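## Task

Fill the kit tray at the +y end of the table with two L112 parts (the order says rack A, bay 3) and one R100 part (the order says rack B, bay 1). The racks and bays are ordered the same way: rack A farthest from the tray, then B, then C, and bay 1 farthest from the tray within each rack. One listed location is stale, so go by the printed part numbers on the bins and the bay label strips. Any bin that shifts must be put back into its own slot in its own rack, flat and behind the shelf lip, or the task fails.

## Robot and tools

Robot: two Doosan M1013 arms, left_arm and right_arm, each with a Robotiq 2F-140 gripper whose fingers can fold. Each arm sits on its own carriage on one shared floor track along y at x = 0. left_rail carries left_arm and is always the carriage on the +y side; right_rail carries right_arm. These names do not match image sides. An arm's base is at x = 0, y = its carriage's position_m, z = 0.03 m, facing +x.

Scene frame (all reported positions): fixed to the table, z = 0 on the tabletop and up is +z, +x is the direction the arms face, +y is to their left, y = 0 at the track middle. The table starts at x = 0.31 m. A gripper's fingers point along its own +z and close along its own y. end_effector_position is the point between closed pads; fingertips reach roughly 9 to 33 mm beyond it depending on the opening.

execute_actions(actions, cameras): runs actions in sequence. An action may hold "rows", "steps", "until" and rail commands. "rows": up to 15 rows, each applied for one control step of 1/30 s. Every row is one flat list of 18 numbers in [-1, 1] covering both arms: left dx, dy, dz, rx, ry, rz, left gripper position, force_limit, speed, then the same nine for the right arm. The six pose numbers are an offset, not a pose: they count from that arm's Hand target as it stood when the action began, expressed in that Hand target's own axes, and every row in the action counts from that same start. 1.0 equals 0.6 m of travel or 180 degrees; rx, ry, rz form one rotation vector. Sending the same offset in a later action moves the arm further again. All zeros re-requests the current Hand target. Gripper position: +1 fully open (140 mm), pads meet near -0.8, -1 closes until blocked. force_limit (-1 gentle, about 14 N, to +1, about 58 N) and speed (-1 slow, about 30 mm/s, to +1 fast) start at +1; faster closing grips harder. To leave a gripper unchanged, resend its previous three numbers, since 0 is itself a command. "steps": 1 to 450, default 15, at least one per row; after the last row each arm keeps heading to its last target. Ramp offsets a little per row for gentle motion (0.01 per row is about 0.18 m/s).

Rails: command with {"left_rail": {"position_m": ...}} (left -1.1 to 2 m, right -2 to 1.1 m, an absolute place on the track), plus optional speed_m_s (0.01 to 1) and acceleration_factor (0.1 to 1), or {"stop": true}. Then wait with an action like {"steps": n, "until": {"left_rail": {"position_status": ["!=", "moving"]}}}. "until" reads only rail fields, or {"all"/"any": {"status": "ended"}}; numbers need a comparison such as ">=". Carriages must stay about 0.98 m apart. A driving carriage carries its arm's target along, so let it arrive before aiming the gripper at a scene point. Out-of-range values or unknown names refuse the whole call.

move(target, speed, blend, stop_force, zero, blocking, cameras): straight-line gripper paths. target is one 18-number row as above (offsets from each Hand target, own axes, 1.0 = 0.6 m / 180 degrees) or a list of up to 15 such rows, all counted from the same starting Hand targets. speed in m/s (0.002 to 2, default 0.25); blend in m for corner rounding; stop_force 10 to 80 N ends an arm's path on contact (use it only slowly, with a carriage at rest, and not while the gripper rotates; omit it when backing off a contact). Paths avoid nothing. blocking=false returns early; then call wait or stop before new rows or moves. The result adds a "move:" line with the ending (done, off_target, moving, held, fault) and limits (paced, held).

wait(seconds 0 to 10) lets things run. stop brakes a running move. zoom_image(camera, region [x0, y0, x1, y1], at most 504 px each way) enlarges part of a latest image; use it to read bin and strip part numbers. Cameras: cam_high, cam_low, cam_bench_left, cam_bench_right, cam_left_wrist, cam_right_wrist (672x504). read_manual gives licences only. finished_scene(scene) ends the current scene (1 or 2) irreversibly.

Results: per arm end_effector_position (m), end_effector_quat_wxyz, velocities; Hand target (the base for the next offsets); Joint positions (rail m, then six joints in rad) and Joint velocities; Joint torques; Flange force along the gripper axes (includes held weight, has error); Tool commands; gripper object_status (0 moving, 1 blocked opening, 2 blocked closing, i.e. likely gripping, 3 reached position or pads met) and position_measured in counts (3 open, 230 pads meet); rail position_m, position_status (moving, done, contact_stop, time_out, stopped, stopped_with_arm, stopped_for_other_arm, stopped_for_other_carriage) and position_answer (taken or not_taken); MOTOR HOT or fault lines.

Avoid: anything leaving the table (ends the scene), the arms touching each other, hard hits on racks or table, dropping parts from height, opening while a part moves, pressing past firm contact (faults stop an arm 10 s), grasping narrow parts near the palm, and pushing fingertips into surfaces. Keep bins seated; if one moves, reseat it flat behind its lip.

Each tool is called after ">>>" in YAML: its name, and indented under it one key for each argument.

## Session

>>> execute_actions:
  actions: []

Scene clock: 0.00 s.
left_arm: end_effector_position=(+0.6500, +0.7097, +0.3520) position_measured=3 object_status=3 end_effector_quat_wxyz=(+0.000, +1.000, +0.000, +0.000) | right_arm: end_effector_position=(+0.6500, -0.5492, +0.3520) position_measured=3 object_status=3 end_effector_quat_wxyz=(+0.000, +1.000, +0.000, +0.000)
Joint positions: left_arm=[0.71 -0.053 0.164 1.605 0 1.373 1.518] | right_arm=[-0.549 -0.053 0.164 1.605 0 1.373 1.518]
Joint velocities: within noise
Joint torques (N m): no reading
Flange force (N): no reading
Hand target: left_arm +0.6500, +0.7097, +0.3520; +0.000, +1.000, +0.000, +0.000 | right_arm +0.6500, -0.5492, +0.3520; +0.000, +1.000, +0.000, +0.000
Tool commands: left_gripper/position=+1.0 left_gripper/force_limit=+1.0 left_gripper/speed=+1.0 right_gripper/position=+1.0 right_gripper/force_limit=+1.0 right_gripper/speed=+1.0
left_rail: position_m=0.710 position_status=done
right_rail: position_m=-0.549 position_status=done
camera_calibration:
cam_left_wrist: T_world_to_cam=[[0.0000212466, -0.999498, 0.031685, 0.699206], [-0.943213, 0.0105053, 0.332021, 0.492108], [-0.332188, -0.0298928, -0.94274, 0.710638], [0, 0, 0, 1]] pos_world=[0.700213, 0.714928, 0.484401]
cam_right_wrist: T_world_to_cam=[[0.00163046, -0.999946, -0.0103015, -0.541361], [-0.936054, -0.00515072, 0.351818, 0.483143], [-0.351851, 0.00906912, -0.936012, 0.707014], [0, 0, 0, 1]] pos_world=[0.701895, -0.545255, 0.486219]

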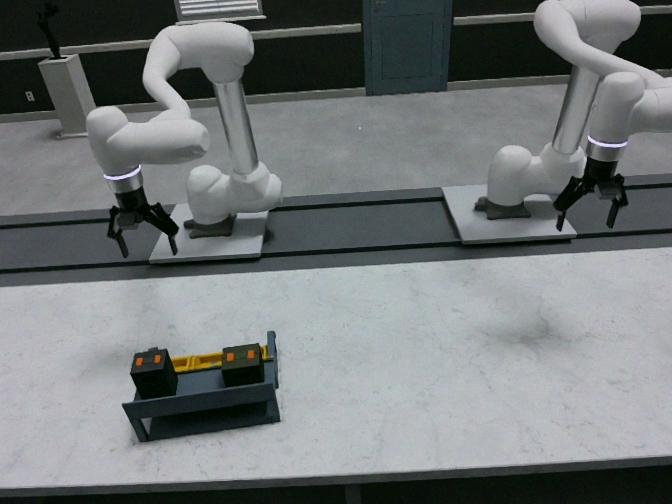

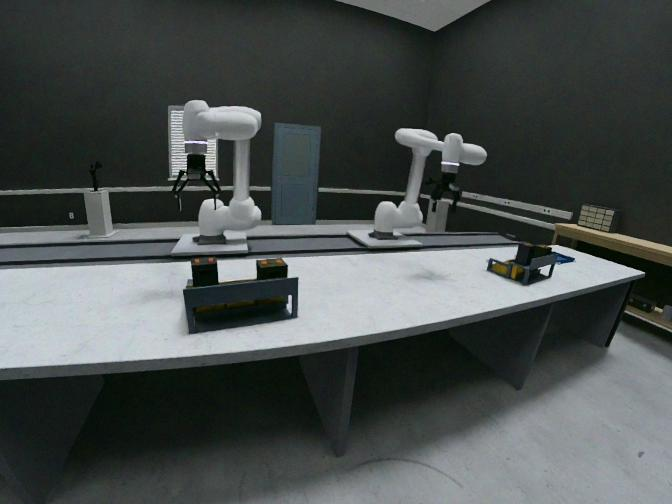

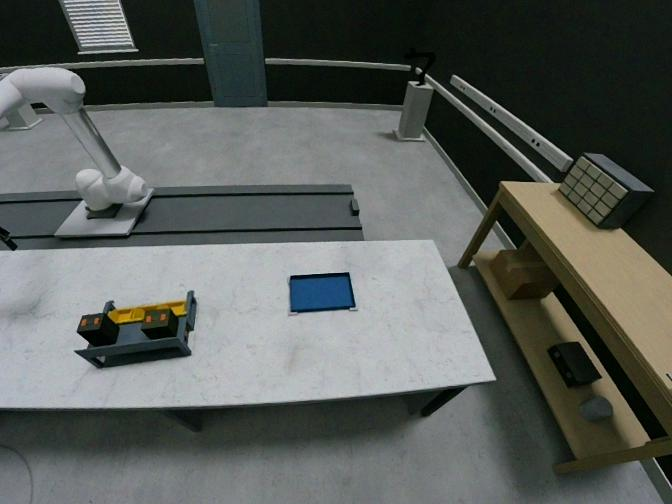

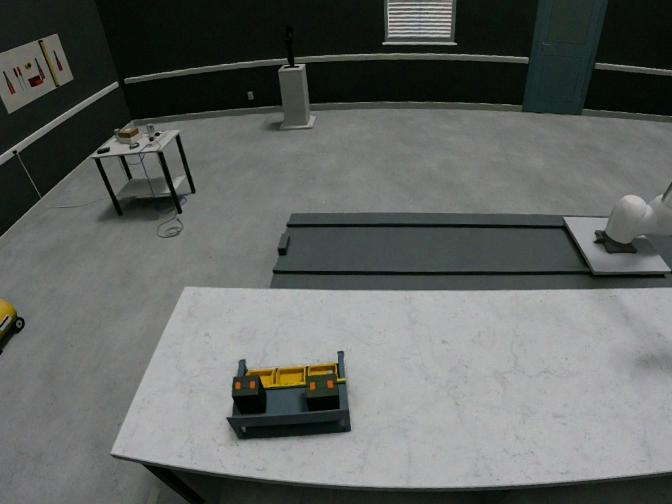

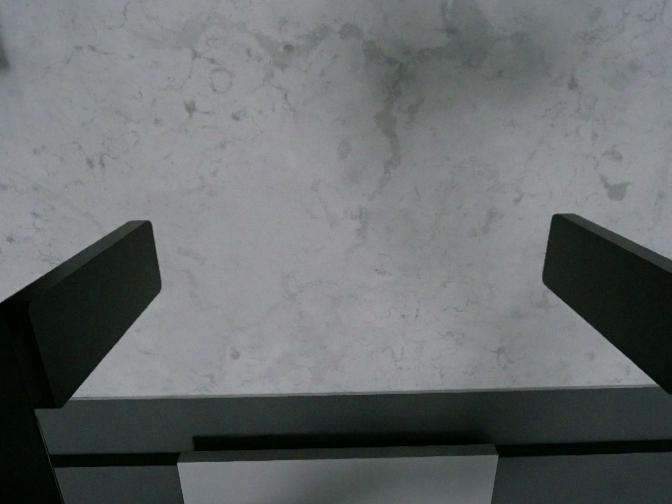

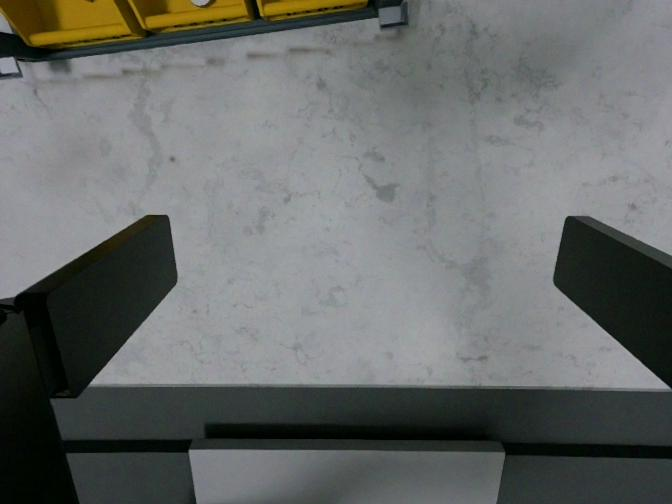

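>>> execute_actions:
  actions:
    - {"right_rail":{"position_m":-2.0},"steps":60}
    - {"left_rail":{"position_m":-0.4},"steps":300,"until":{"all":{"status":"ended"}}}
  cameras: []

>>> move:
  target: [-0.25,0,-0.08,0.3007,0,0.9537,1,1,1,-0.25,0,-0.08,0.3007,0,0.9537,1,1,1]
  speed: 0.5
  cameras: ["cam_left_wrist","cam_right_wrist"]

>>> zoom_image:
  camera: "cam_left_wrist"
  region: [150, 90, 500, 350]

>>> zoom_image:
  camera: "cam_right_wrist"
  region: [100, 90, 450, 350]

Scene clock: 10.17 s.
left_arm: end_effector_position=(+0.6500, -0.4000, +0.3520) position_measured=3 object_status=3 end_effector_quat_wxyz=(+0.000, +1.000, +0.000, +0.000) | right_arm: end_effector_position=(+0.6500, -2.0000, +0.3520) position_measured=3 object_status=3 end_effector_quat_wxyz=(+0.000, +1.000, +0.000, +0.000)
Joint positions: left_arm=[-0.4 -0.053 0.164 1.605 0 1.373 1.518] | right_arm=[-2 -0.053 0.164 1.605 0 1.373 1.518]
Joint torques (N m): left_arm=[0.95 -56.17 -39.93 4.09 0.24 0.17] | right_arm=[2.39 -55.48 -41.35 3.88 -0.01 -0.26]
Flange force (N): left_arm=[1.2 2.8 -1.9] | right_arm=[-2.7 4.4 -1.9]
Flange force at the end of the 1st action (N): left_arm=[1.1 3.2 -1.9] | right_arm=[-2.4 9.9 -2.0]
Hand target: left_arm +0.6500, -0.4000, +0.3520; +0.000, +1.000, +0.000, +0.000 | right_arm +0.6500, -2.0000, +0.3520; +0.000, +1.000, +0.000, +0.000
Tool commands: left_gripper/position=+1.0 left_gripper/force_limit=+1.0 left_gripper/speed=+1.0 right_gripper/position=+1.0 right_gripper/force_limit=+1.0 right_gripper/speed=+1.0
left_rail: position_m=-0.400 position_status=done
right_rail: position_m=-2.000 position_status=done
No camera images: "cameras" was empty.

Scene clock: 14.13 s.
left_arm: end_effector_position=(+0.5000, -0.4000, +0.4000) position_measured=3 object_status=3 end_effector_quat_wxyz=(+0.301, +0.000, +0.954, +0.000) | right_arm: end_effector_position=(+0.5000, -2.0000, +0.4000) position_measured=3 object_status=3 end_effector_quat_wxyz=(+0.301, +0.000, +0.954, +0.000)
Joint positions: left_arm=[-0.4 -0.112 -0.408 2.121 0.088 0.823 4.561] | right_arm=[-2 -0.112 -0.408 2.121 0.088 0.823 4.561]
Joint torques (N m): left_arm=[1.31 1.16 -41.56 4.39 -1.27 0.22] | right_arm=[2.68 0.28 -43.38 3.97 -1.48 -0.28]
Flange force (N): left_arm=[0.3 -6.8 -3.8] | right_arm=[1.4 -10.2 -2.6]
Hand target: left_arm +0.5000, -0.4000, +0.4000; +0.301, +0.000, +0.954, +0.000 | right_arm +0.5000, -2.0000, +0.4000; +0.301, +0.000, +0.954, +0.000
Off the commanded pose: left_arm 0.000 m, 0 deg | right_arm 0.000 m, 0 deg.
left_rail: position_m=-0.400 position_status=done
right_rail: position_m=-2.000 position_status=done
move: done
camera_calibration:
cam_left_wrist: T_world_to_cam=[[-0.0182726, 0.999495, 0.0260008, 0.399547], [0.582212, -0.0105047, 0.812969, -0.617257], [0.812831, 0.0299931, -0.581726, -0.0200415], [0, 0, 0, 1]] pos_world=[0.382966, -0.405228, 0.479763]
cam_right_wrist: T_world_to_cam=[[0.00457281, 0.999946, -0.00937332, 2.0066], [0.564982, 0.00515053, 0.825087, -0.600892], [0.825091, -0.00906872, -0.564928, -0.060868], [0, 0, 0, 1]] pos_world=[0.380539, -2.00395, 0.480211]
Images, in order (width x height): cam_left_wrist 672x504, cam_right_wrist 672x504.

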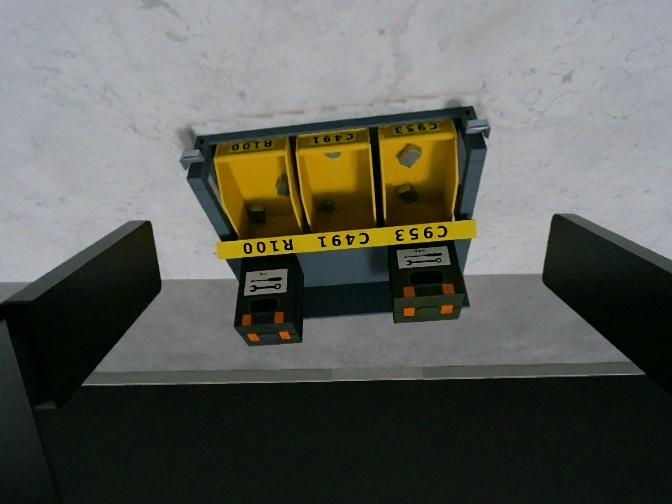

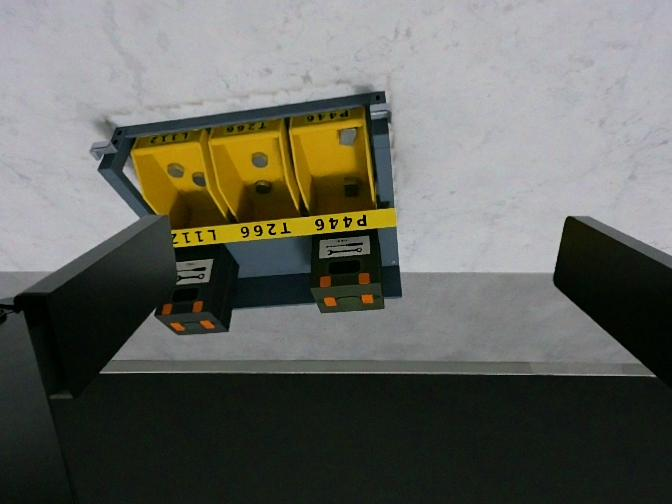

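Scaled by 1.440 from the camera's 672x504 image, which has a finer 960x720 frame.

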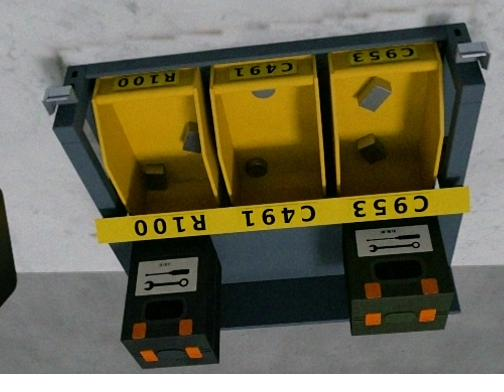

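Scaled by 1.440 from the camera's 672x504 image, which has a finer 960x720 frame.

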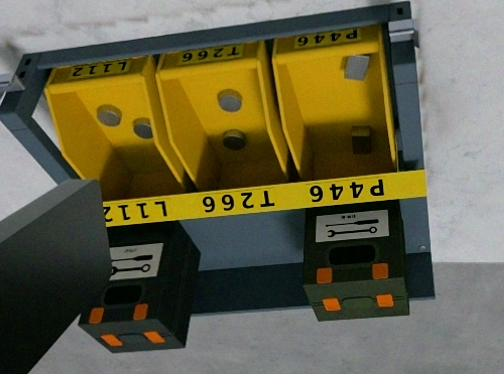

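>>> move:
  target: [-0.149,-0.133,0.369,0,0.194,0,1,1,1,-0.149,-0.4,0.369,0,0.194,0,1,1,1]
  cameras: ["cam_left_wrist","cam_right_wrist"]

>>> zoom_image:
  camera: "cam_left_wrist"
  region: [150, 150, 550, 450]

>>> zoom_image:
  camera: "cam_right_wrist"
  region: [150, 150, 550, 450]

Scene clock: 22.90 s.
left_arm: end_effector_position=(+0.7002, -0.4798, +0.2700) position_measured=3 object_status=3 end_effector_quat_wxyz=(+0.001, +0.000, +1.000, +0.000) | right_arm: end_effector_position=(+0.7002, -2.2400, +0.2700) position_measured=3 object_status=3 end_effector_quat_wxyz=(+0.001, +0.000, +1.000, +0.000)
Joint positions: left_arm=[-0.4 -0.163 0.282 1.608 0 1.25 4.55] | right_arm=[-2 -0.377 0.337 1.534 0.001 1.269 4.335]
Joint torques (N m): left_arm=[1.4 -67.69 -38.74 3.91 0.55 0.19] | right_arm=[2.76 -70.93 -40.33 3.8 0 -0.25]
Flange force (N): left_arm=[-1.9 -3.4 -0.9] | right_arm=[5.5 -2.4 -2.7]
Hand target: left_arm +0.7003, -0.4798, +0.2699; +0.001, +0.000, +1.000, +0.000 | right_arm +0.7003, -2.2400, +0.2699; +0.001, +0.000, +1.000, +0.000
Off the commanded pose: left_arm 0.000 m, 0 deg | right_arm 0.000 m, 0 deg.
left_rail: position_m=-0.400 position_status=done
right_rail: position_m=-2.000 position_status=done
move: done
camera_calibration:
cam_left_wrist: T_world_to_cam=[[-0.0000668746, 0.999498, 0.0316847, 0.472181], [0.94275, -0.0105038, 0.333335, -0.751881], [0.3335, 0.029893, -0.942276, 0.176845], [0, 0, 0, 1]] pos_world=[0.64989, -0.485128, 0.402305]
cam_right_wrist: T_world_to_cam=[[-0.00167287, 0.999944, -0.0104327, 2.24912], [0.93553, 0.0052502, 0.353207, -0.737371], [0.353242, -0.0091692, -0.935487, 0.128501], [0, 0, 0, 1]] pos_world=[0.648203, -2.24395, 0.40412]
Images, in order (width x height): cam_left_wrist 672x504, cam_right_wrist 672x504.

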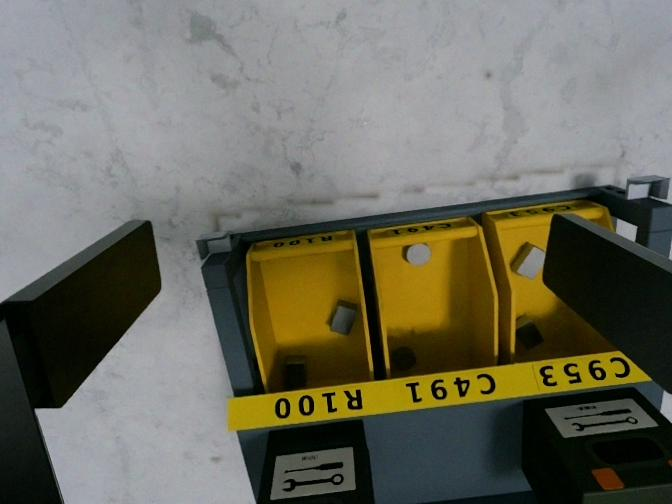

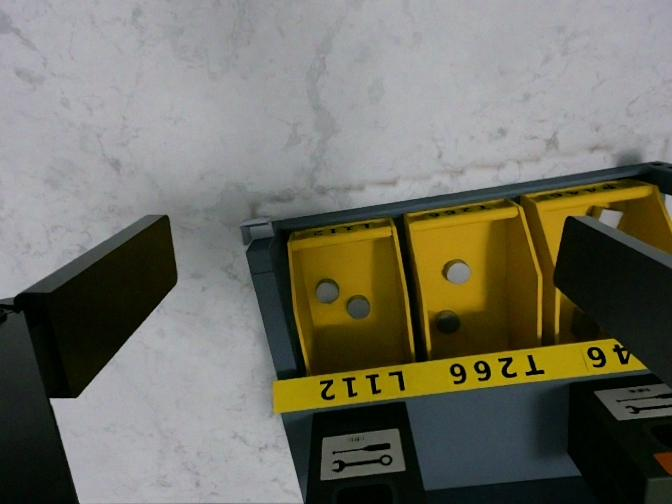

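Scaled by 1.260 from the camera's 672x504 image, which has a finer 960x720 frame.

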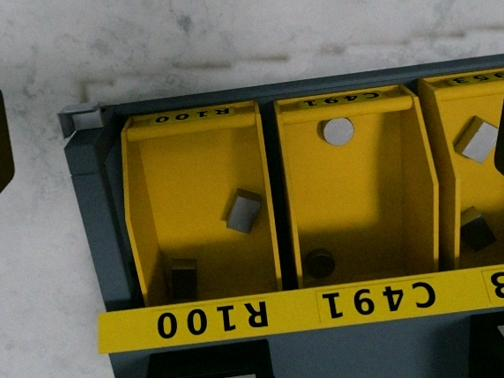

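Scaled by 1.260 from the camera's 672x504 image, which has a finer 960x720 frame.

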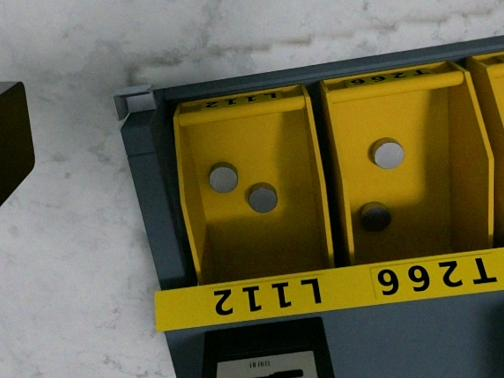

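>>> move:
  target: [-0.225,0.008,0.25,0,0,0,-0.325,-1,0.5,-0.2247,-0.0342,0.25,0,0,-0.0833,-0.385,-1,0.5]
  cameras: ["cam_left_wrist","cam_right_wrist"]

>>> zoom_image:
  camera: "cam_left_wrist"
  region: [200, 100, 500, 325]

>>> zoom_image:
  camera: "cam_right_wrist"
  region: [200, 100, 500, 325]

Scene clock: 59.70 s.
left_arm: end_effector_position=(+0.8355, -0.4750, +0.1202) position_measured=170 object_status=3 end_effector_quat_wxyz=(+0.001, +0.000, +1.000, +0.000) | right_arm: end_effector_position=(+0.8354, -2.2605, +0.1202) position_measured=178 object_status=3 end_effector_quat_wxyz=(+0.001, -0.130, +0.991, +0.000)
Joint positions: left_arm=[-0.4 -0.131 0.576 1.458 0 1.106 4.582] | right_arm=[-2 -0.342 0.629 1.368 0 1.143 4.109]
Joint torques (N m): left_arm=[1.85 -93.07 -36.41 3.71 0.34 0.17] | right_arm=[2.57 -95.15 -38.53 3.68 0.02 -0.12]
Flange force (N): left_arm=[-2.6 -3.6 -0.8] | right_arm=[6.9 0.1 -4.3]
Hand target: left_arm +0.8355, -0.4750, +0.1201; +0.001, +0.000, +1.000, +0.000 | right_arm +0.8353, -2.2605, +0.1201; +0.001, -0.130, +0.991, +0.000
Off the commanded pose: left_arm 0.000 m, 0 deg | right_arm 0.000 m, 0 deg.
left_rail: position_m=-0.400 position_status=done
right_rail: position_m=-2.000 position_status=done
move: done
camera_calibration:
cam_left_wrist: T_world_to_cam=[[-0.0000668746, 0.999498, 0.0316847, 0.472039], [0.94275, -0.0105038, 0.333335, -0.829356], [0.3335, 0.029893, -0.942276, -0.0095432], [0, 0, 0, 1]] pos_world=[0.78509, -0.480228, 0.252505]
cam_right_wrist: T_world_to_cam=[[-0.260317, 0.965462, -0.010894, 2.4065], [0.90224, 0.247257, 0.353308, -0.235918], [0.343799, 0.082143, -0.935444, 0.154738], [0, 0, 0, 1]] pos_world=[0.786109, -2.27776, 0.254317]
Images, in order (width x height): cam_left_wrist 672x504, cam_right_wrist 672x504.

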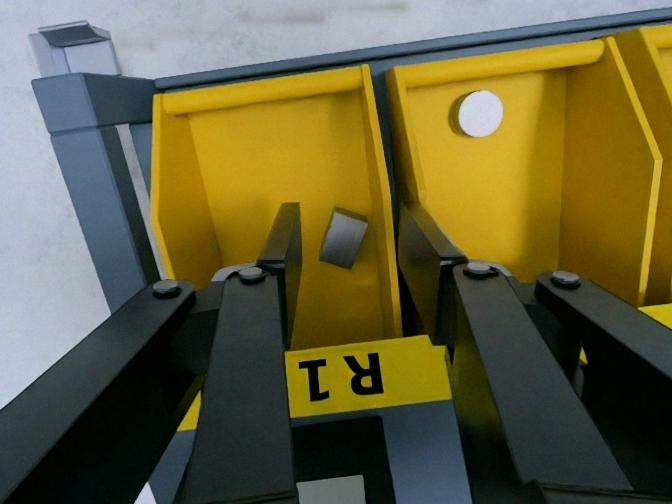

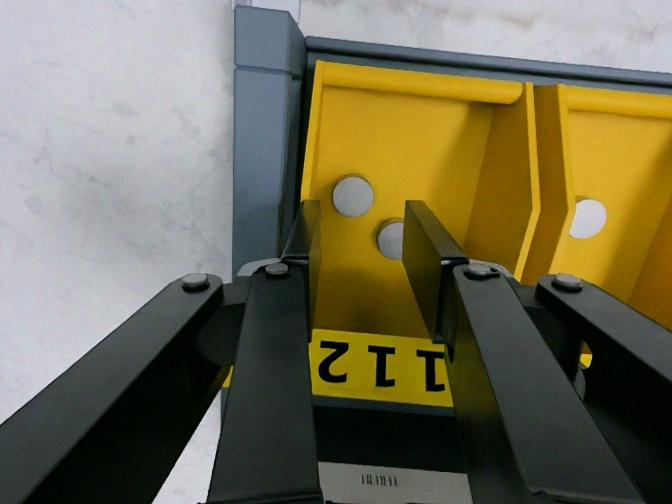

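Scaled by 1.680 from the camera's 672x504 image, which has a finer 960x720 frame.

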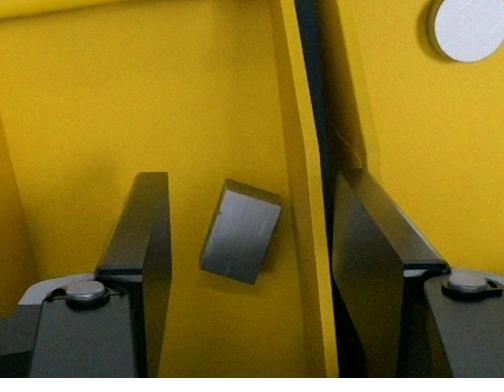

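Scaled by 1.680 from the camera's 672x504 image, which has a finer 960x720 frame.

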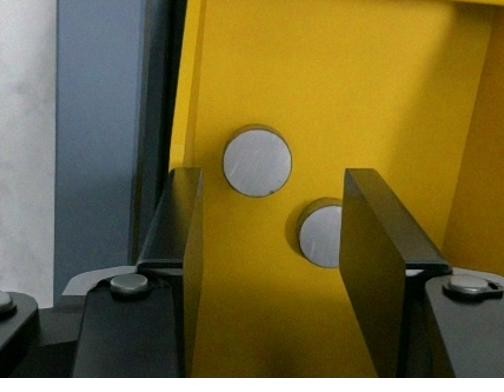

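>>> move:
  target:
    - [0.0258,-0.01,0,0,0,-0.035,-1,-1,0.5,0,0.0017,0,0,0,0,-0.41,-1,-1]
    - [0.0258,-0.01,0.1187,0,0,-0.035,-1,-1,0.5,0,0.0017,0.1237,0,0,0,-0.41,-1,-1]
    - [-0.0008,-0.01,0.1187,0,0,-0.035,-1,-1,0.5,0,0.0017,0.1237,0,0,0,-0.41,-1,-1]
    - [0.01,-0.01,0.1187,0,0,-0.035,-1,-1,0.5,0,0.0017,0.1237,0,0,0,-0.41,-1,-1]
  speed: 0.04
  cameras: ["cam_left_wrist","cam_right_wrist"]

>>> zoom_image:
  camera: "cam_left_wrist"
  region: [200, 100, 500, 325]

>>> zoom_image:
  camera: "cam_right_wrist"
  region: [200, 100, 500, 325]

Scene clock: 145.13 s.
left_arm: end_effector_position=(+0.8201, -0.4810, +0.0542) position_measured=235 object_status=3 end_effector_quat_wxyz=(+0.001, -0.055, +0.998, +0.000) | right_arm: end_effector_position=(+0.8359, -2.2598, +0.0603) position_measured=181 object_status=3 end_effector_quat_wxyz=(+0.002, -0.131, +0.991, -0.001)
Joint positions: left_arm=[-0.4 -0.14 0.608 1.539 0 0.993 4.462] | right_arm=[-2 -0.341 0.673 1.411 0 1.053 4.109]
Joint torques (N m): left_arm=[1.57 -93.79 -33.91 3.57 0.32 0.16] | right_arm=[9.71 -23.39 -10.85 6.73 -8.99 -1.2]
Flange force (N): left_arm=[-3.0 -3.7 -0.6] | right_arm=[34.3 9.4 -92.5]
Flange force when the fault began (N): right_arm=[38.1 11.6 -144.7]
Hand target: left_arm +0.8201, -0.4810, +0.0542; +0.001, -0.055, +0.998, +0.000 (not the last commanded pose) | right_arm +0.8359, -2.2598, +0.0603; +0.002, -0.131, +0.991, -0.001 (not the last commanded pose)
Tool commands: left_gripper/position=-1.0 left_gripper/force_limit=-1.0 left_gripper/speed=+0.5 right_gripper/position=-0.411765 right_gripper/force_limit=-1.0 right_gripper/speed=-1.0
Off the commanded pose: left_arm 0.011 m, 0 deg | right_arm 0.014 m, 0 deg.
FORCE FAULT: contact force on the right arm reached its limit, and that arm stopped for 10 seconds. The contact can be on any part of that arm, not only on its tool. That arm's remaining commands of this call were not run. That arm's target is now where it stood when the stop ended, not its last command. That arm accepts commands again.
left_rail: position_m=-0.400 position_status=done
right_rail: position_m=-2.000 position_status=done
move: fault (right_arm), off_target (left_arm; braked at the fault stop of right_arm); path passed 1 of 4 targets
camera_calibration:
cam_left_wrist: T_world_to_cam=[[-0.109817, 0.993453, 0.031498, 0.56724], [0.938225, 0.0931462, 0.333254, -0.739429], [0.328138, 0.0661492, -0.942311, -0.044515], [0, 0, 0, 1]] pos_world=[0.77065, -0.491706, 0.186604]
cam_right_wrist: T_world_to_cam=[[-0.260294, 0.965451, -0.01228, 2.40536], [0.901478, 0.247563, 0.355036, -0.214171], [0.34581, 0.0813438, -0.934772, 0.0950346], [0, 0, 0, 1]] pos_world=[0.786307, -2.27696, 0.194412]
Images, in order (width x height): cam_left_wrist 672x504, cam_right_wrist 672x504.

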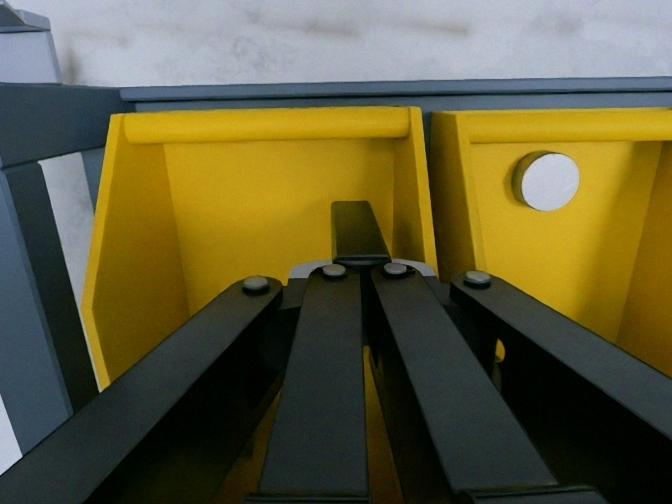

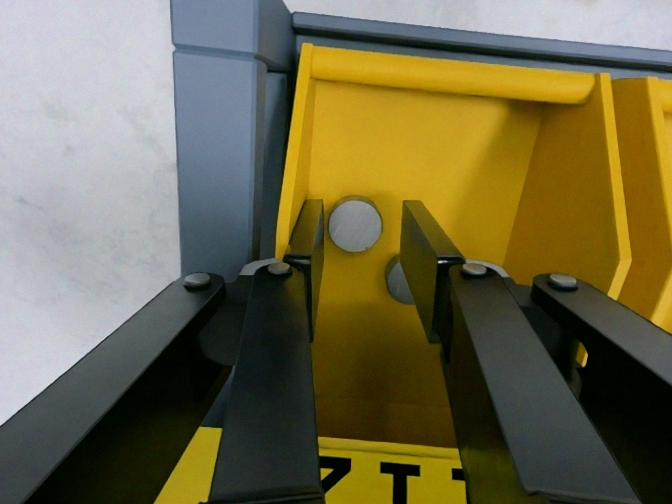

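Scaled by 1.680 from the camera's 672x504 image, which has a finer 960x720 frame.

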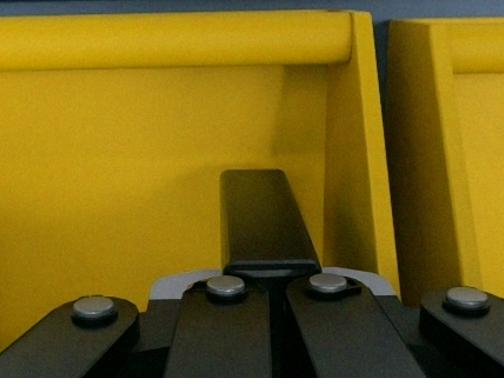

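Scaled by 1.680 from the camera's 672x504 image, which has a finer 960x720 frame.

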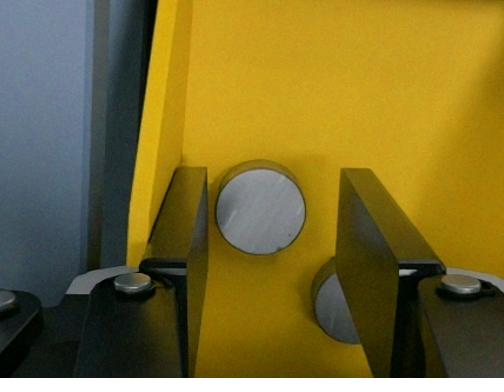

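>>> move:
  target:
    - [0,0,0.0087,0,0,0,-1,-1,0.5,0,0,-0.12,0,0,0,-0.41,-1,-1]
    - [-0.0265,-0.0029,0.0087,0,0,0,-1,-1,0.5,-0.0455,0.0416,-0.12,0,0,-0.011,-0.4365,-1,-1]
  speed: 0.04
  cameras: ["cam_left_wrist","cam_right_wrist"]

>>> zoom_image:
  camera: "cam_right_wrist"
  region: [200, 100, 500, 325]

Scene clock: 177.00 s.
left_arm: end_effector_position=(+0.8361, -0.4810, +0.0490) position_measured=235 object_status=3 end_effector_quat_wxyz=(+0.001, -0.055, +0.998, +0.000) | right_arm: end_effector_position=(+0.8555, -2.2286, +0.1324) position_measured=184 object_status=3 end_effector_quat_wxyz=(+0.002, -0.148, +0.989, -0.001)
Joint positions: left_arm=[-0.4 -0.138 0.634 1.504 0 1.002 4.465] | right_arm=[-2 -0.3 0.636 1.333 0 1.169 4.116]
Joint torques (N m): left_arm=[1.33 -96.4 -34.47 3.51 0.3 0.11] | right_arm=[2.44 -97.72 -38.98 3.63 0.02 -0.23]
Flange force (N): left_arm=[-2.4 -3.2 0.3] | right_arm=[4.7 -0.6 -2.8]
Hand target: left_arm +0.8361, -0.4810, +0.0490; +0.001, -0.055, +0.998, +0.000 | right_arm +0.8555, -2.2286, +0.1324; +0.002, -0.148, +0.989, -0.001
Off the commanded pose: left_arm 0.000 m, 0 deg | right_arm 0.000 m, 0 deg.
left_rail: position_m=-0.400 position_status=done
right_rail: position_m=-2.000 position_status=done
move: done
camera_calibration:
cam_left_wrist: T_world_to_cam=[[-0.109817, 0.993453, 0.031498, 0.569161], [0.938225, 0.0931462, 0.333254, -0.752707], [0.328138, 0.0661492, -0.942311, -0.0546652], [0, 0, 0, 1]] pos_world=[0.78665, -0.491706, 0.181404]
cam_right_wrist: T_world_to_cam=[[-0.293473, 0.955887, -0.012401, 2.38824], [0.892387, 0.278583, 0.355016, -0.188229], [0.34281, 0.0931211, -0.934778, 0.181829], [0, 0, 0, 1]] pos_world=[0.806523, -2.24738, 0.266411]
Images, in order (width x height): cam_left_wrist 672x504, cam_right_wrist 672x504.

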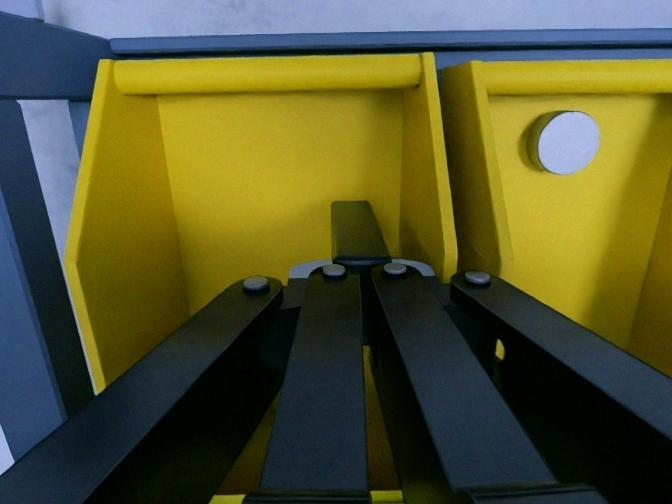

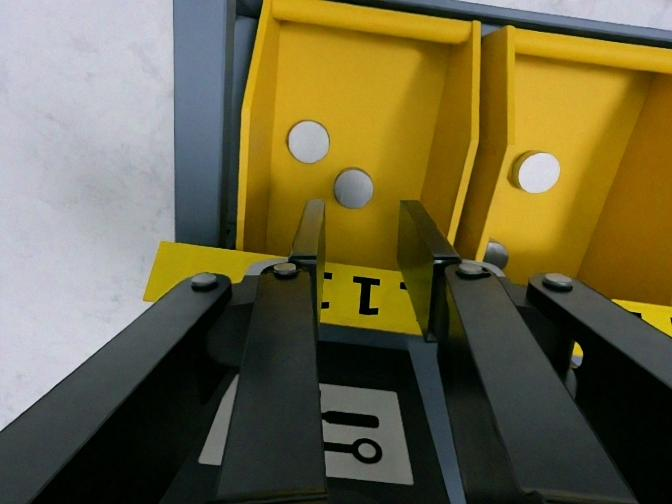

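Scaled by 1.680 from the camera's 672x504 image, which has a finer 960x720 frame.

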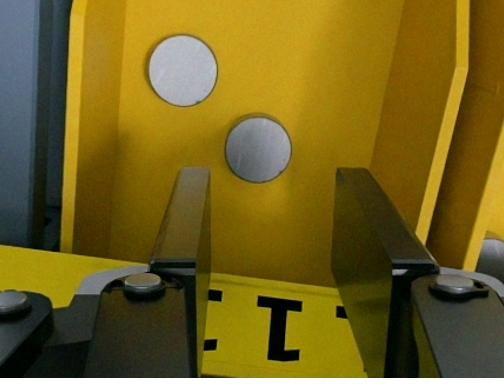

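>>> move:
  target:
    - [-0.0073,0.006,-0.1183,0,0,0,-1,-1,0.5,0.0588,0.0068,-0.03,0.0109,-0.1663,0.0407,-1,-1,0]
    - [-0.0073,0.006,-0.1183,0,0,0,-0.325,-1,0.5,0.0588,0.0068,-0.0052,0.0109,-0.1663,0.0407,-1,-1,0]
  speed: 0.12
  cameras: ["cam_left_wrist","cam_right_wrist"]

>>> zoom_image:
  camera: "cam_left_wrist"
  region: [200, 100, 500, 325]

>>> zoom_image:
  camera: "cam_right_wrist"
  region: [200, 50, 500, 275]

Scene clock: 218.40 s.
left_arm: end_effector_position=(+0.8399, -0.4769, +0.1200) position_measured=170 object_status=0 end_effector_quat_wxyz=(+0.001, -0.055, +0.998, +0.000) | right_arm: end_effector_position=(+0.8206, -2.2350, +0.1354) position_measured=233 object_status=3 end_effector_quat_wxyz=(+0.260, -0.080, +0.962, +0.021)
Joint positions: left_arm=[-0.4 -0.132 0.583 1.447 0 1.11 4.47] | right_arm=[-2 -0.429 0.417 1.777 0.55 0.567 3.706]
Joint torques (N m): left_arm=[2.18 -94.16 -36.63 3.68 0.38 0.12] | right_arm=[2.6 -76 -36.71 3.33 -0.74 -0.25]
Flange force (N): left_arm=[-2.3 -4.1 -0.2] | right_arm=[2.0 -1.8 -5.1]
Hand target: left_arm +0.8399, -0.4769, +0.1200; +0.001, -0.055, +0.998, +0.000 | right_arm +0.8206, -2.2350, +0.1354; +0.260, -0.080, +0.962, +0.021
Off the commanded pose: left_arm 0.000 m, 0 deg | right_arm 0.000 m, 0 deg.
left_rail: position_m=-0.400 position_status=done
right_rail: position_m=-2.000 position_status=done
move: done
camera_calibration:
cam_left_wrist: T_world_to_cam=[[-0.109817, 0.993453, 0.031498, 0.563268], [0.938225, 0.0931462, 0.333254, -0.780316], [0.328138, 0.0661492, -0.942311, 0.0107207], [0, 0, 0, 1]] pos_world=[0.79045, -0.487606, 0.252404]
cam_right_wrist: T_world_to_cam=[[-0.160951, 0.986897, -0.0113206, 2.34457], [0.622565, 0.11042, 0.774739, -0.367547], [0.765838, 0.117647, -0.63218, -0.136064], [0, 0, 0, 1]] pos_world=[0.710386, -2.25726, 0.225278]
Images, in order (width x height): cam_left_wrist 672x504, cam_right_wrist 672x504.

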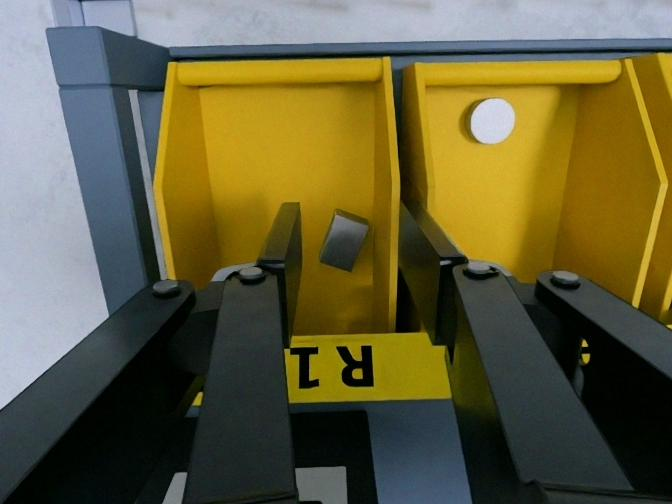

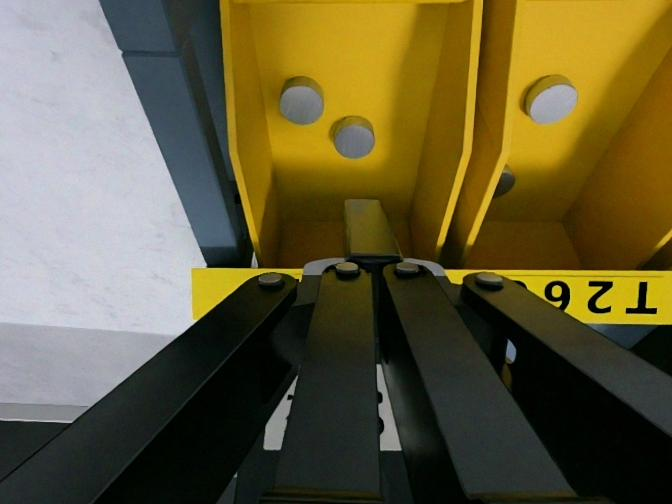

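Scaled by 1.680 from the camera's 672x504 image, which has a finer 960x720 frame.

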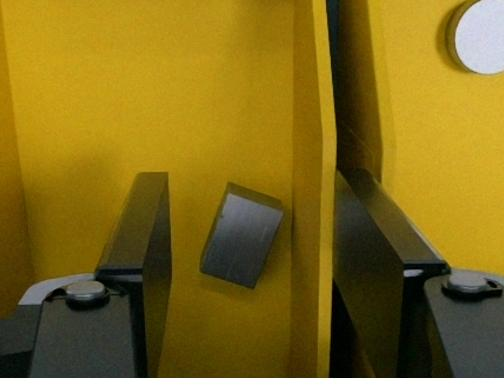

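Scaled by 1.680 from the camera's 672x504 image, which has a finer 960x720 frame.

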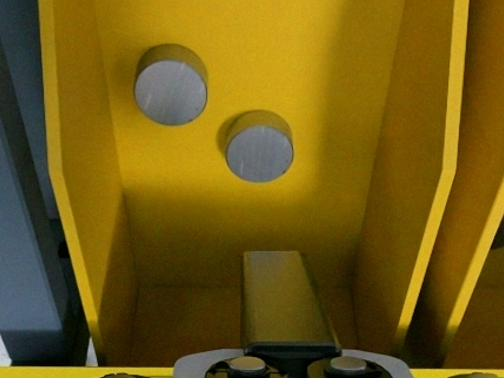

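>>> move:
  target:
    - [0.0205,-0.0046,0,0,0,0,-1,-1,0.5,0,-0.0025,0.1,0,0,0,-1,-1,0]
    - [0.0205,-0.0046,0.1183,0,0,0,-1,-1,0.5,0,-0.0025,0.1667,0,0,0,-1,-1,0]
    - [-0.0077,-0.0078,0.1183,0,0,0,-1,-1,0.5,0.054,-0.0025,0.1336,0,0,0,-1,-1,0]
    - [0.0205,-0.0046,0.1183,0,0,0,-1,-1,0.5,0.054,-0.0025,0.05,0,0,0,-1,-1,0]
    - [0,0,0,0,0,0,-1,-1,0.5,0.054,-0.0025,0.03,0,0,0,-1,-1,0]
    - [0,0,0,0,0,0,-0.325,-1,0.5,0.054,-0.0025,0.03,0,0,0,-1,-1,0]
  speed: 0.07
  cameras: ["cam_left_wrist","cam_right_wrist"]

>>> zoom_image:
  camera: "cam_left_wrist"
  region: [200, 100, 500, 325]

>>> zoom_image:
  camera: "cam_right_wrist"
  region: [200, 50, 500, 275]

Scene clock: 249.43 s.
left_arm: end_effector_position=(+0.8399, -0.4769, +0.1200) position_measured=170 object_status=0 end_effector_quat_wxyz=(+0.001, -0.055, +0.998, +0.000) | right_arm: end_effector_position=(+0.8021, -2.2396, +0.1035) position_measured=233 object_status=3 end_effector_quat_wxyz=(+0.260, -0.080, +0.962, +0.021)
Joint positions: left_arm=[-0.4 -0.132 0.583 1.447 0 1.11 4.47] | right_arm=[-2 -0.446 0.43 1.83 0.617 0.52 3.615]
Joint torques (N m): left_arm=[1.26 -93.9 -36.48 3.68 0.35 0.1] | right_arm=[2.44 -75.63 -35.25 3.03 -0.57 -0.25]
Flange force (N): left_arm=[-2.6 -3.0 -0.7] | right_arm=[1.8 -2.1 -5.3]
Hand target: left_arm +0.8399, -0.4769, +0.1200; +0.001, -0.055, +0.998, +0.000 | right_arm +0.8021, -2.2396, +0.1035; +0.260, -0.080, +0.962, +0.021
Off the commanded pose: left_arm 0.000 m, 0 deg | right_arm 0.000 m, 0 deg.
left_rail: position_m=-0.400 position_status=done
right_rail: position_m=-2.000 position_status=done
move: done
camera_calibration:
cam_left_wrist: T_world_to_cam=[[-0.109817, 0.993453, 0.031498, 0.563268], [0.938225, 0.0931462, 0.333254, -0.780316], [0.328138, 0.0661492, -0.942311, 0.0107207], [0, 0, 0, 1]] pos_world=[0.79045, -0.487606, 0.252404]
cam_right_wrist: T_world_to_cam=[[-0.160951, 0.986897, -0.0113206, 2.34579], [0.622565, 0.11042, 0.774739, -0.330947], [0.765838, 0.117647, -0.63218, -0.141535], [0, 0, 0, 1]] pos_world=[0.691986, -2.26186, 0.193478]
Images, in order (width x height): cam_left_wrist 672x504, cam_right_wrist 672x504.

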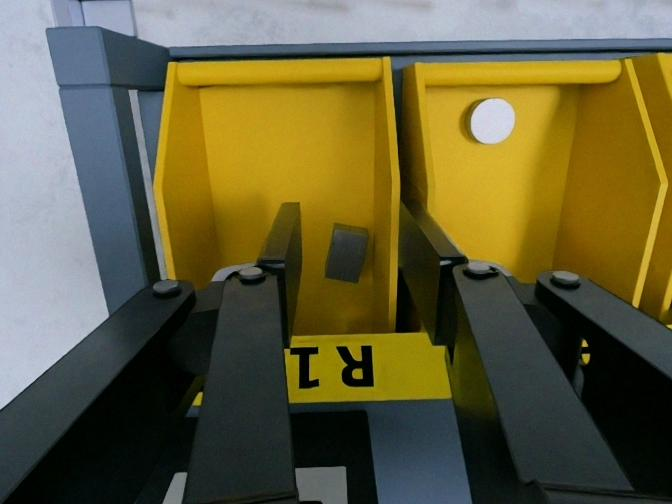

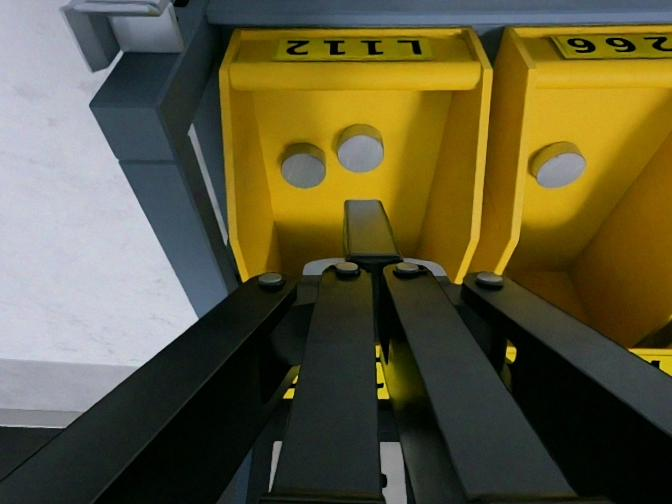

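Scaled by 1.680 from the camera's 672x504 image, which has a finer 960x720 frame.

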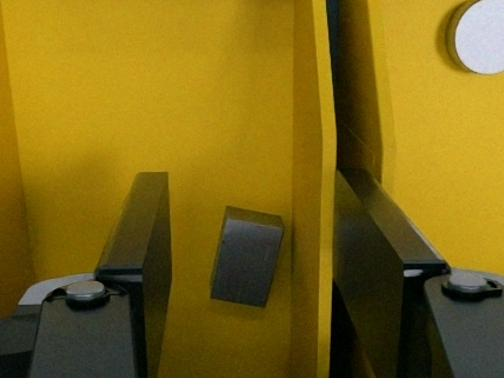

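Scaled by 1.680 from the camera's 672x504 image, which has a finer 960x720 frame.

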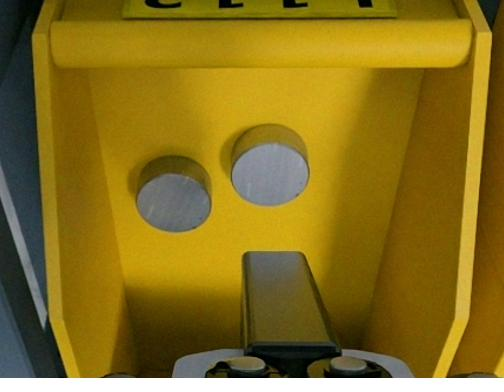

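>>> move:
  target:
    - [0,0,-0.1,0,0,0,-1,-1,0.5,-0.0354,0.0032,-0.03,0.0429,0.1644,0.1601,-1,-1,0]
    - [0.232,0.0257,-0.2167,0,0,0,-1,-1,0.5,-0.0354,0.0032,-0.0113,0.0429,0.1644,0.1601,-1,-1,0]
    - [0.232,0.0257,-0.2167,0,0,0,-1,-1,0.5,-0.0354,0.0032,-0.0113,0.0429,0.1644,0.1601,-0.43,-1,0]
  speed: 0.12
  cameras: ["cam_right_wrist"]

>>> zoom_image:
  camera: "cam_right_wrist"
  region: [200, 100, 500, 325]

>>> execute_actions:
  actions:
    - {"left_rail":{"position_m":0.0},"steps":400,"until":{"left_rail":{"position_status":["!=","moving"]}}}
  cameras: []

Scene clock: 291.07 s.
left_arm: end_effector_position=(+0.6997, -0.4769, +0.2498) position_measured=235 object_status=3 end_effector_quat_wxyz=(+0.001, -0.055, +0.998, +0.000) | right_arm: end_effector_position=(+0.8165, -2.2352, +0.1200) position_measured=183 object_status=0 end_effector_quat_wxyz=(+0.000, +0.174, +0.985, +0.000)
Joint positions: left_arm=[-0.4 -0.159 0.292 1.633 0 1.215 4.444] | right_arm=[-2 -0.321 0.593 1.43 -0.001 1.12 4.741]
Joint torques (N m): left_arm=[1.53 -68.07 -37.96 3.91 0.24 0.11] | right_arm=[2.63 -93.09 -37.88 3.58 0.03 -0.24]
Flange force (N): left_arm=[-2.4 -3.9 -1.8] | right_arm=[2.9 -3.5 -3.0]
Hand target: left_arm +0.6997, -0.4769, +0.2498; +0.001, -0.055, +0.998, +0.000 | right_arm +0.8165, -2.2352, +0.1200; +0.000, +0.174, +0.985, +0.000
Off the commanded pose: left_arm 0.000 m, 0 deg | right_arm 0.000 m, 0 deg.
left_rail: position_m=-0.400 position_status=done
right_rail: position_m=-2.000 position_status=done
move: done
camera_calibration:
cam_right_wrist: T_world_to_cam=[[0.340753, 0.940085, -0.0112716, 1.82966], [0.881631, -0.315355, 0.351111, -1.46563], [0.32652, -0.129579, -0.936266, -0.300029], [0, 0, 0, 1]] pos_world=[0.766644, -2.22111, 0.254313]
Images, in order (width x height): cam_right_wrist 672x504.

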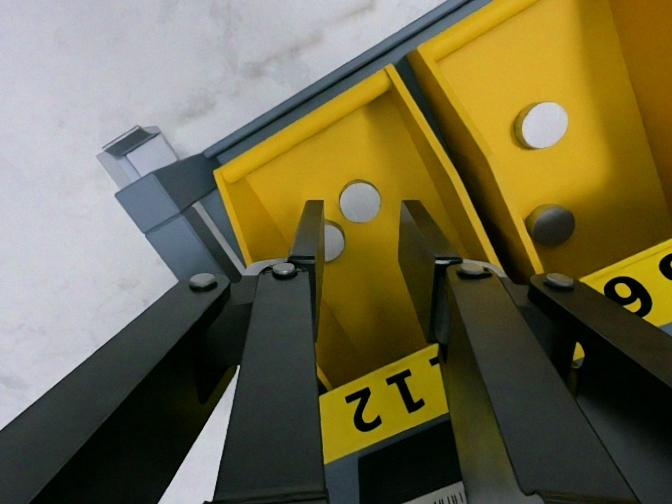

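Scaled by 1.680 from the camera's 672x504 image, which has a finer 960x720 frame.

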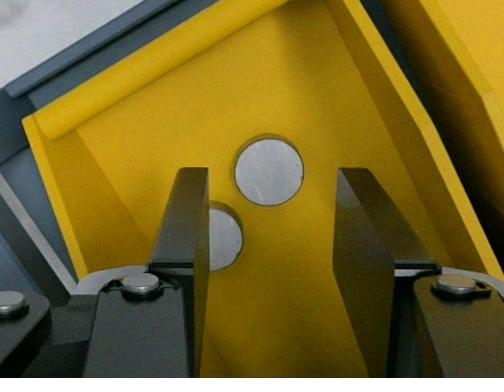

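Scene clock: 292.90 s.
left_arm: end_effector_position=(+0.6997, -0.0769, +0.2499) position_measured=235 object_status=3 end_effector_quat_wxyz=(+0.001, -0.055, +0.998, +0.000) | right_arm: end_effector_position=(+0.8165, -2.2352, +0.1200) position_measured=183 object_status=3 end_effector_quat_wxyz=(+0.000, +0.174, +0.985, +0.000)
Joint positions: left_arm=[0 -0.159 0.292 1.633 0 1.215 4.444] | right_arm=[-2 -0.321 0.593 1.43 -0.001 1.12 4.741]
Joint torques (N m): left_arm=[1.54 -67.95 -38.16 3.78 0.36 0.18] | right_arm=[2.78 -93.09 -37.85 3.58 0.06 -0.23]
Flange force (N): left_arm=[-1.6 -3.8 -1.4] | right_arm=[2.9 -3.8 -3.1]
Hand target: left_arm +0.6997, -0.0769, +0.2498; +0.001, -0.055, +0.998, +0.000 | right_arm +0.8165, -2.2352, +0.1200; +0.000, +0.174, +0.985, +0.000
Tool commands: left_gripper/position=-1.0 left_gripper/force_limit=-1.0 left_gripper/speed=+0.5 right_gripper/position=-0.43 right_gripper/force_limit=-1.0 right_gripper/speed=+0.0
Off the commanded pose: left_arm 0.000 m, 0 deg | right_arm 0.000 m, 0 deg.
left_rail: position_m=0.000 position_status=done
right_rail: position_m=-2.000 position_status=done
No camera images: "cameras" was empty.

>>> move:
  target:
    - [0,0,0,0,0,0,-1,-1,0.5,-0.0025,0.004,0.05,0,0,0,-0.43,-1,0]
    - [0,0,0,0,0,0,-1,-1,0.5,-0.0025,0.004,0.1233,0,0,0,-0.43,-1,0]
  speed: 0.03
  stop_force: 12
  cameras: ["cam_right_wrist"]

>>> zoom_image:
  camera: "cam_right_wrist"
  region: [200, 100, 500, 325]

Scene clock: 304.83 s.
left_arm: end_effector_position=(+0.6997, -0.0769, +0.2498) position_measured=235 object_status=3 end_effector_quat_wxyz=(+0.001, -0.055, +0.998, +0.000) | right_arm: end_effector_position=(+0.8187, -2.2335, +0.0461) position_measured=183 object_status=3 end_effector_quat_wxyz=(+0.000, +0.174, +0.985, +0.000)
Joint positions: left_arm=[0 -0.159 0.292 1.633 0 1.215 4.444] | right_arm=[-2 -0.318 0.653 1.476 -0.001 1.013 4.744]
Joint torques (N m): left_arm=[1.84 -67.9 -38.04 3.83 0.3 0.12] | right_arm=[2.42 -96.2 -35.66 3.35 0.06 -0.27]
Flange force (N): left_arm=[-1.7 -4.3 -1.3] | right_arm=[2.4 -3.2 -3.4]
Hand target: left_arm +0.6997, -0.0769, +0.2498; +0.001, -0.055, +0.998, +0.000 | right_arm +0.8187, -2.2335, +0.0461; +0.000, +0.174, +0.985, +0.000
Off the commanded pose: left_arm 0.000 m, 0 deg | right_arm 0.000 m, 0 deg.
left_rail: position_m=0.000 position_status=done
right_rail: position_m=-2.000 position_status=done
move: done
camera_calibration:
cam_right_wrist: T_world_to_cam=[[0.34064, 0.940126, -0.011317, 1.8267], [0.881674, -0.315234, 0.351109, -1.44072], [0.326519, -0.12958, -0.936266, -0.369779], [0, 0, 0, 1]] pos_world=[0.768744, -2.21941, 0.180313]
Images, in order (width x height): cam_right_wrist 672x504.

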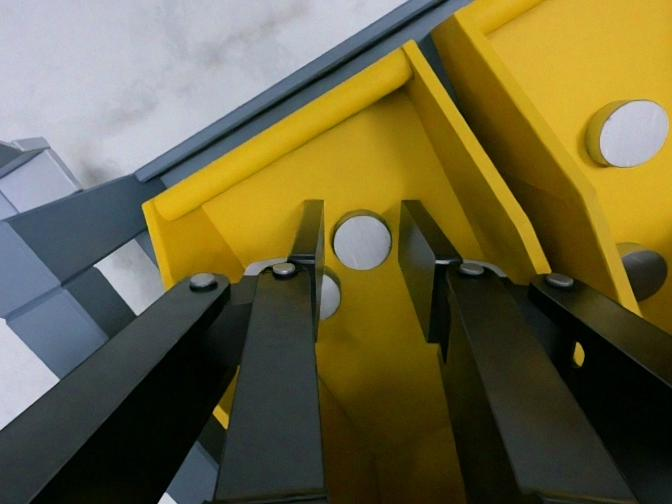

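Scaled by 1.680 from the camera's 672x504 image, which has a finer 960x720 frame.

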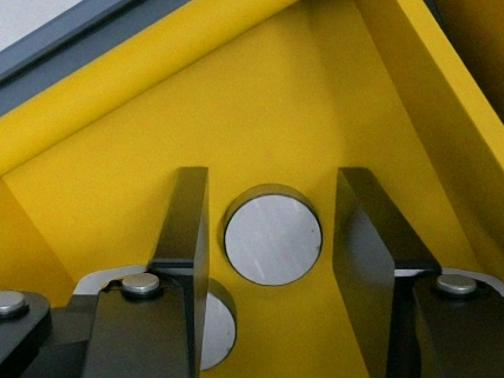

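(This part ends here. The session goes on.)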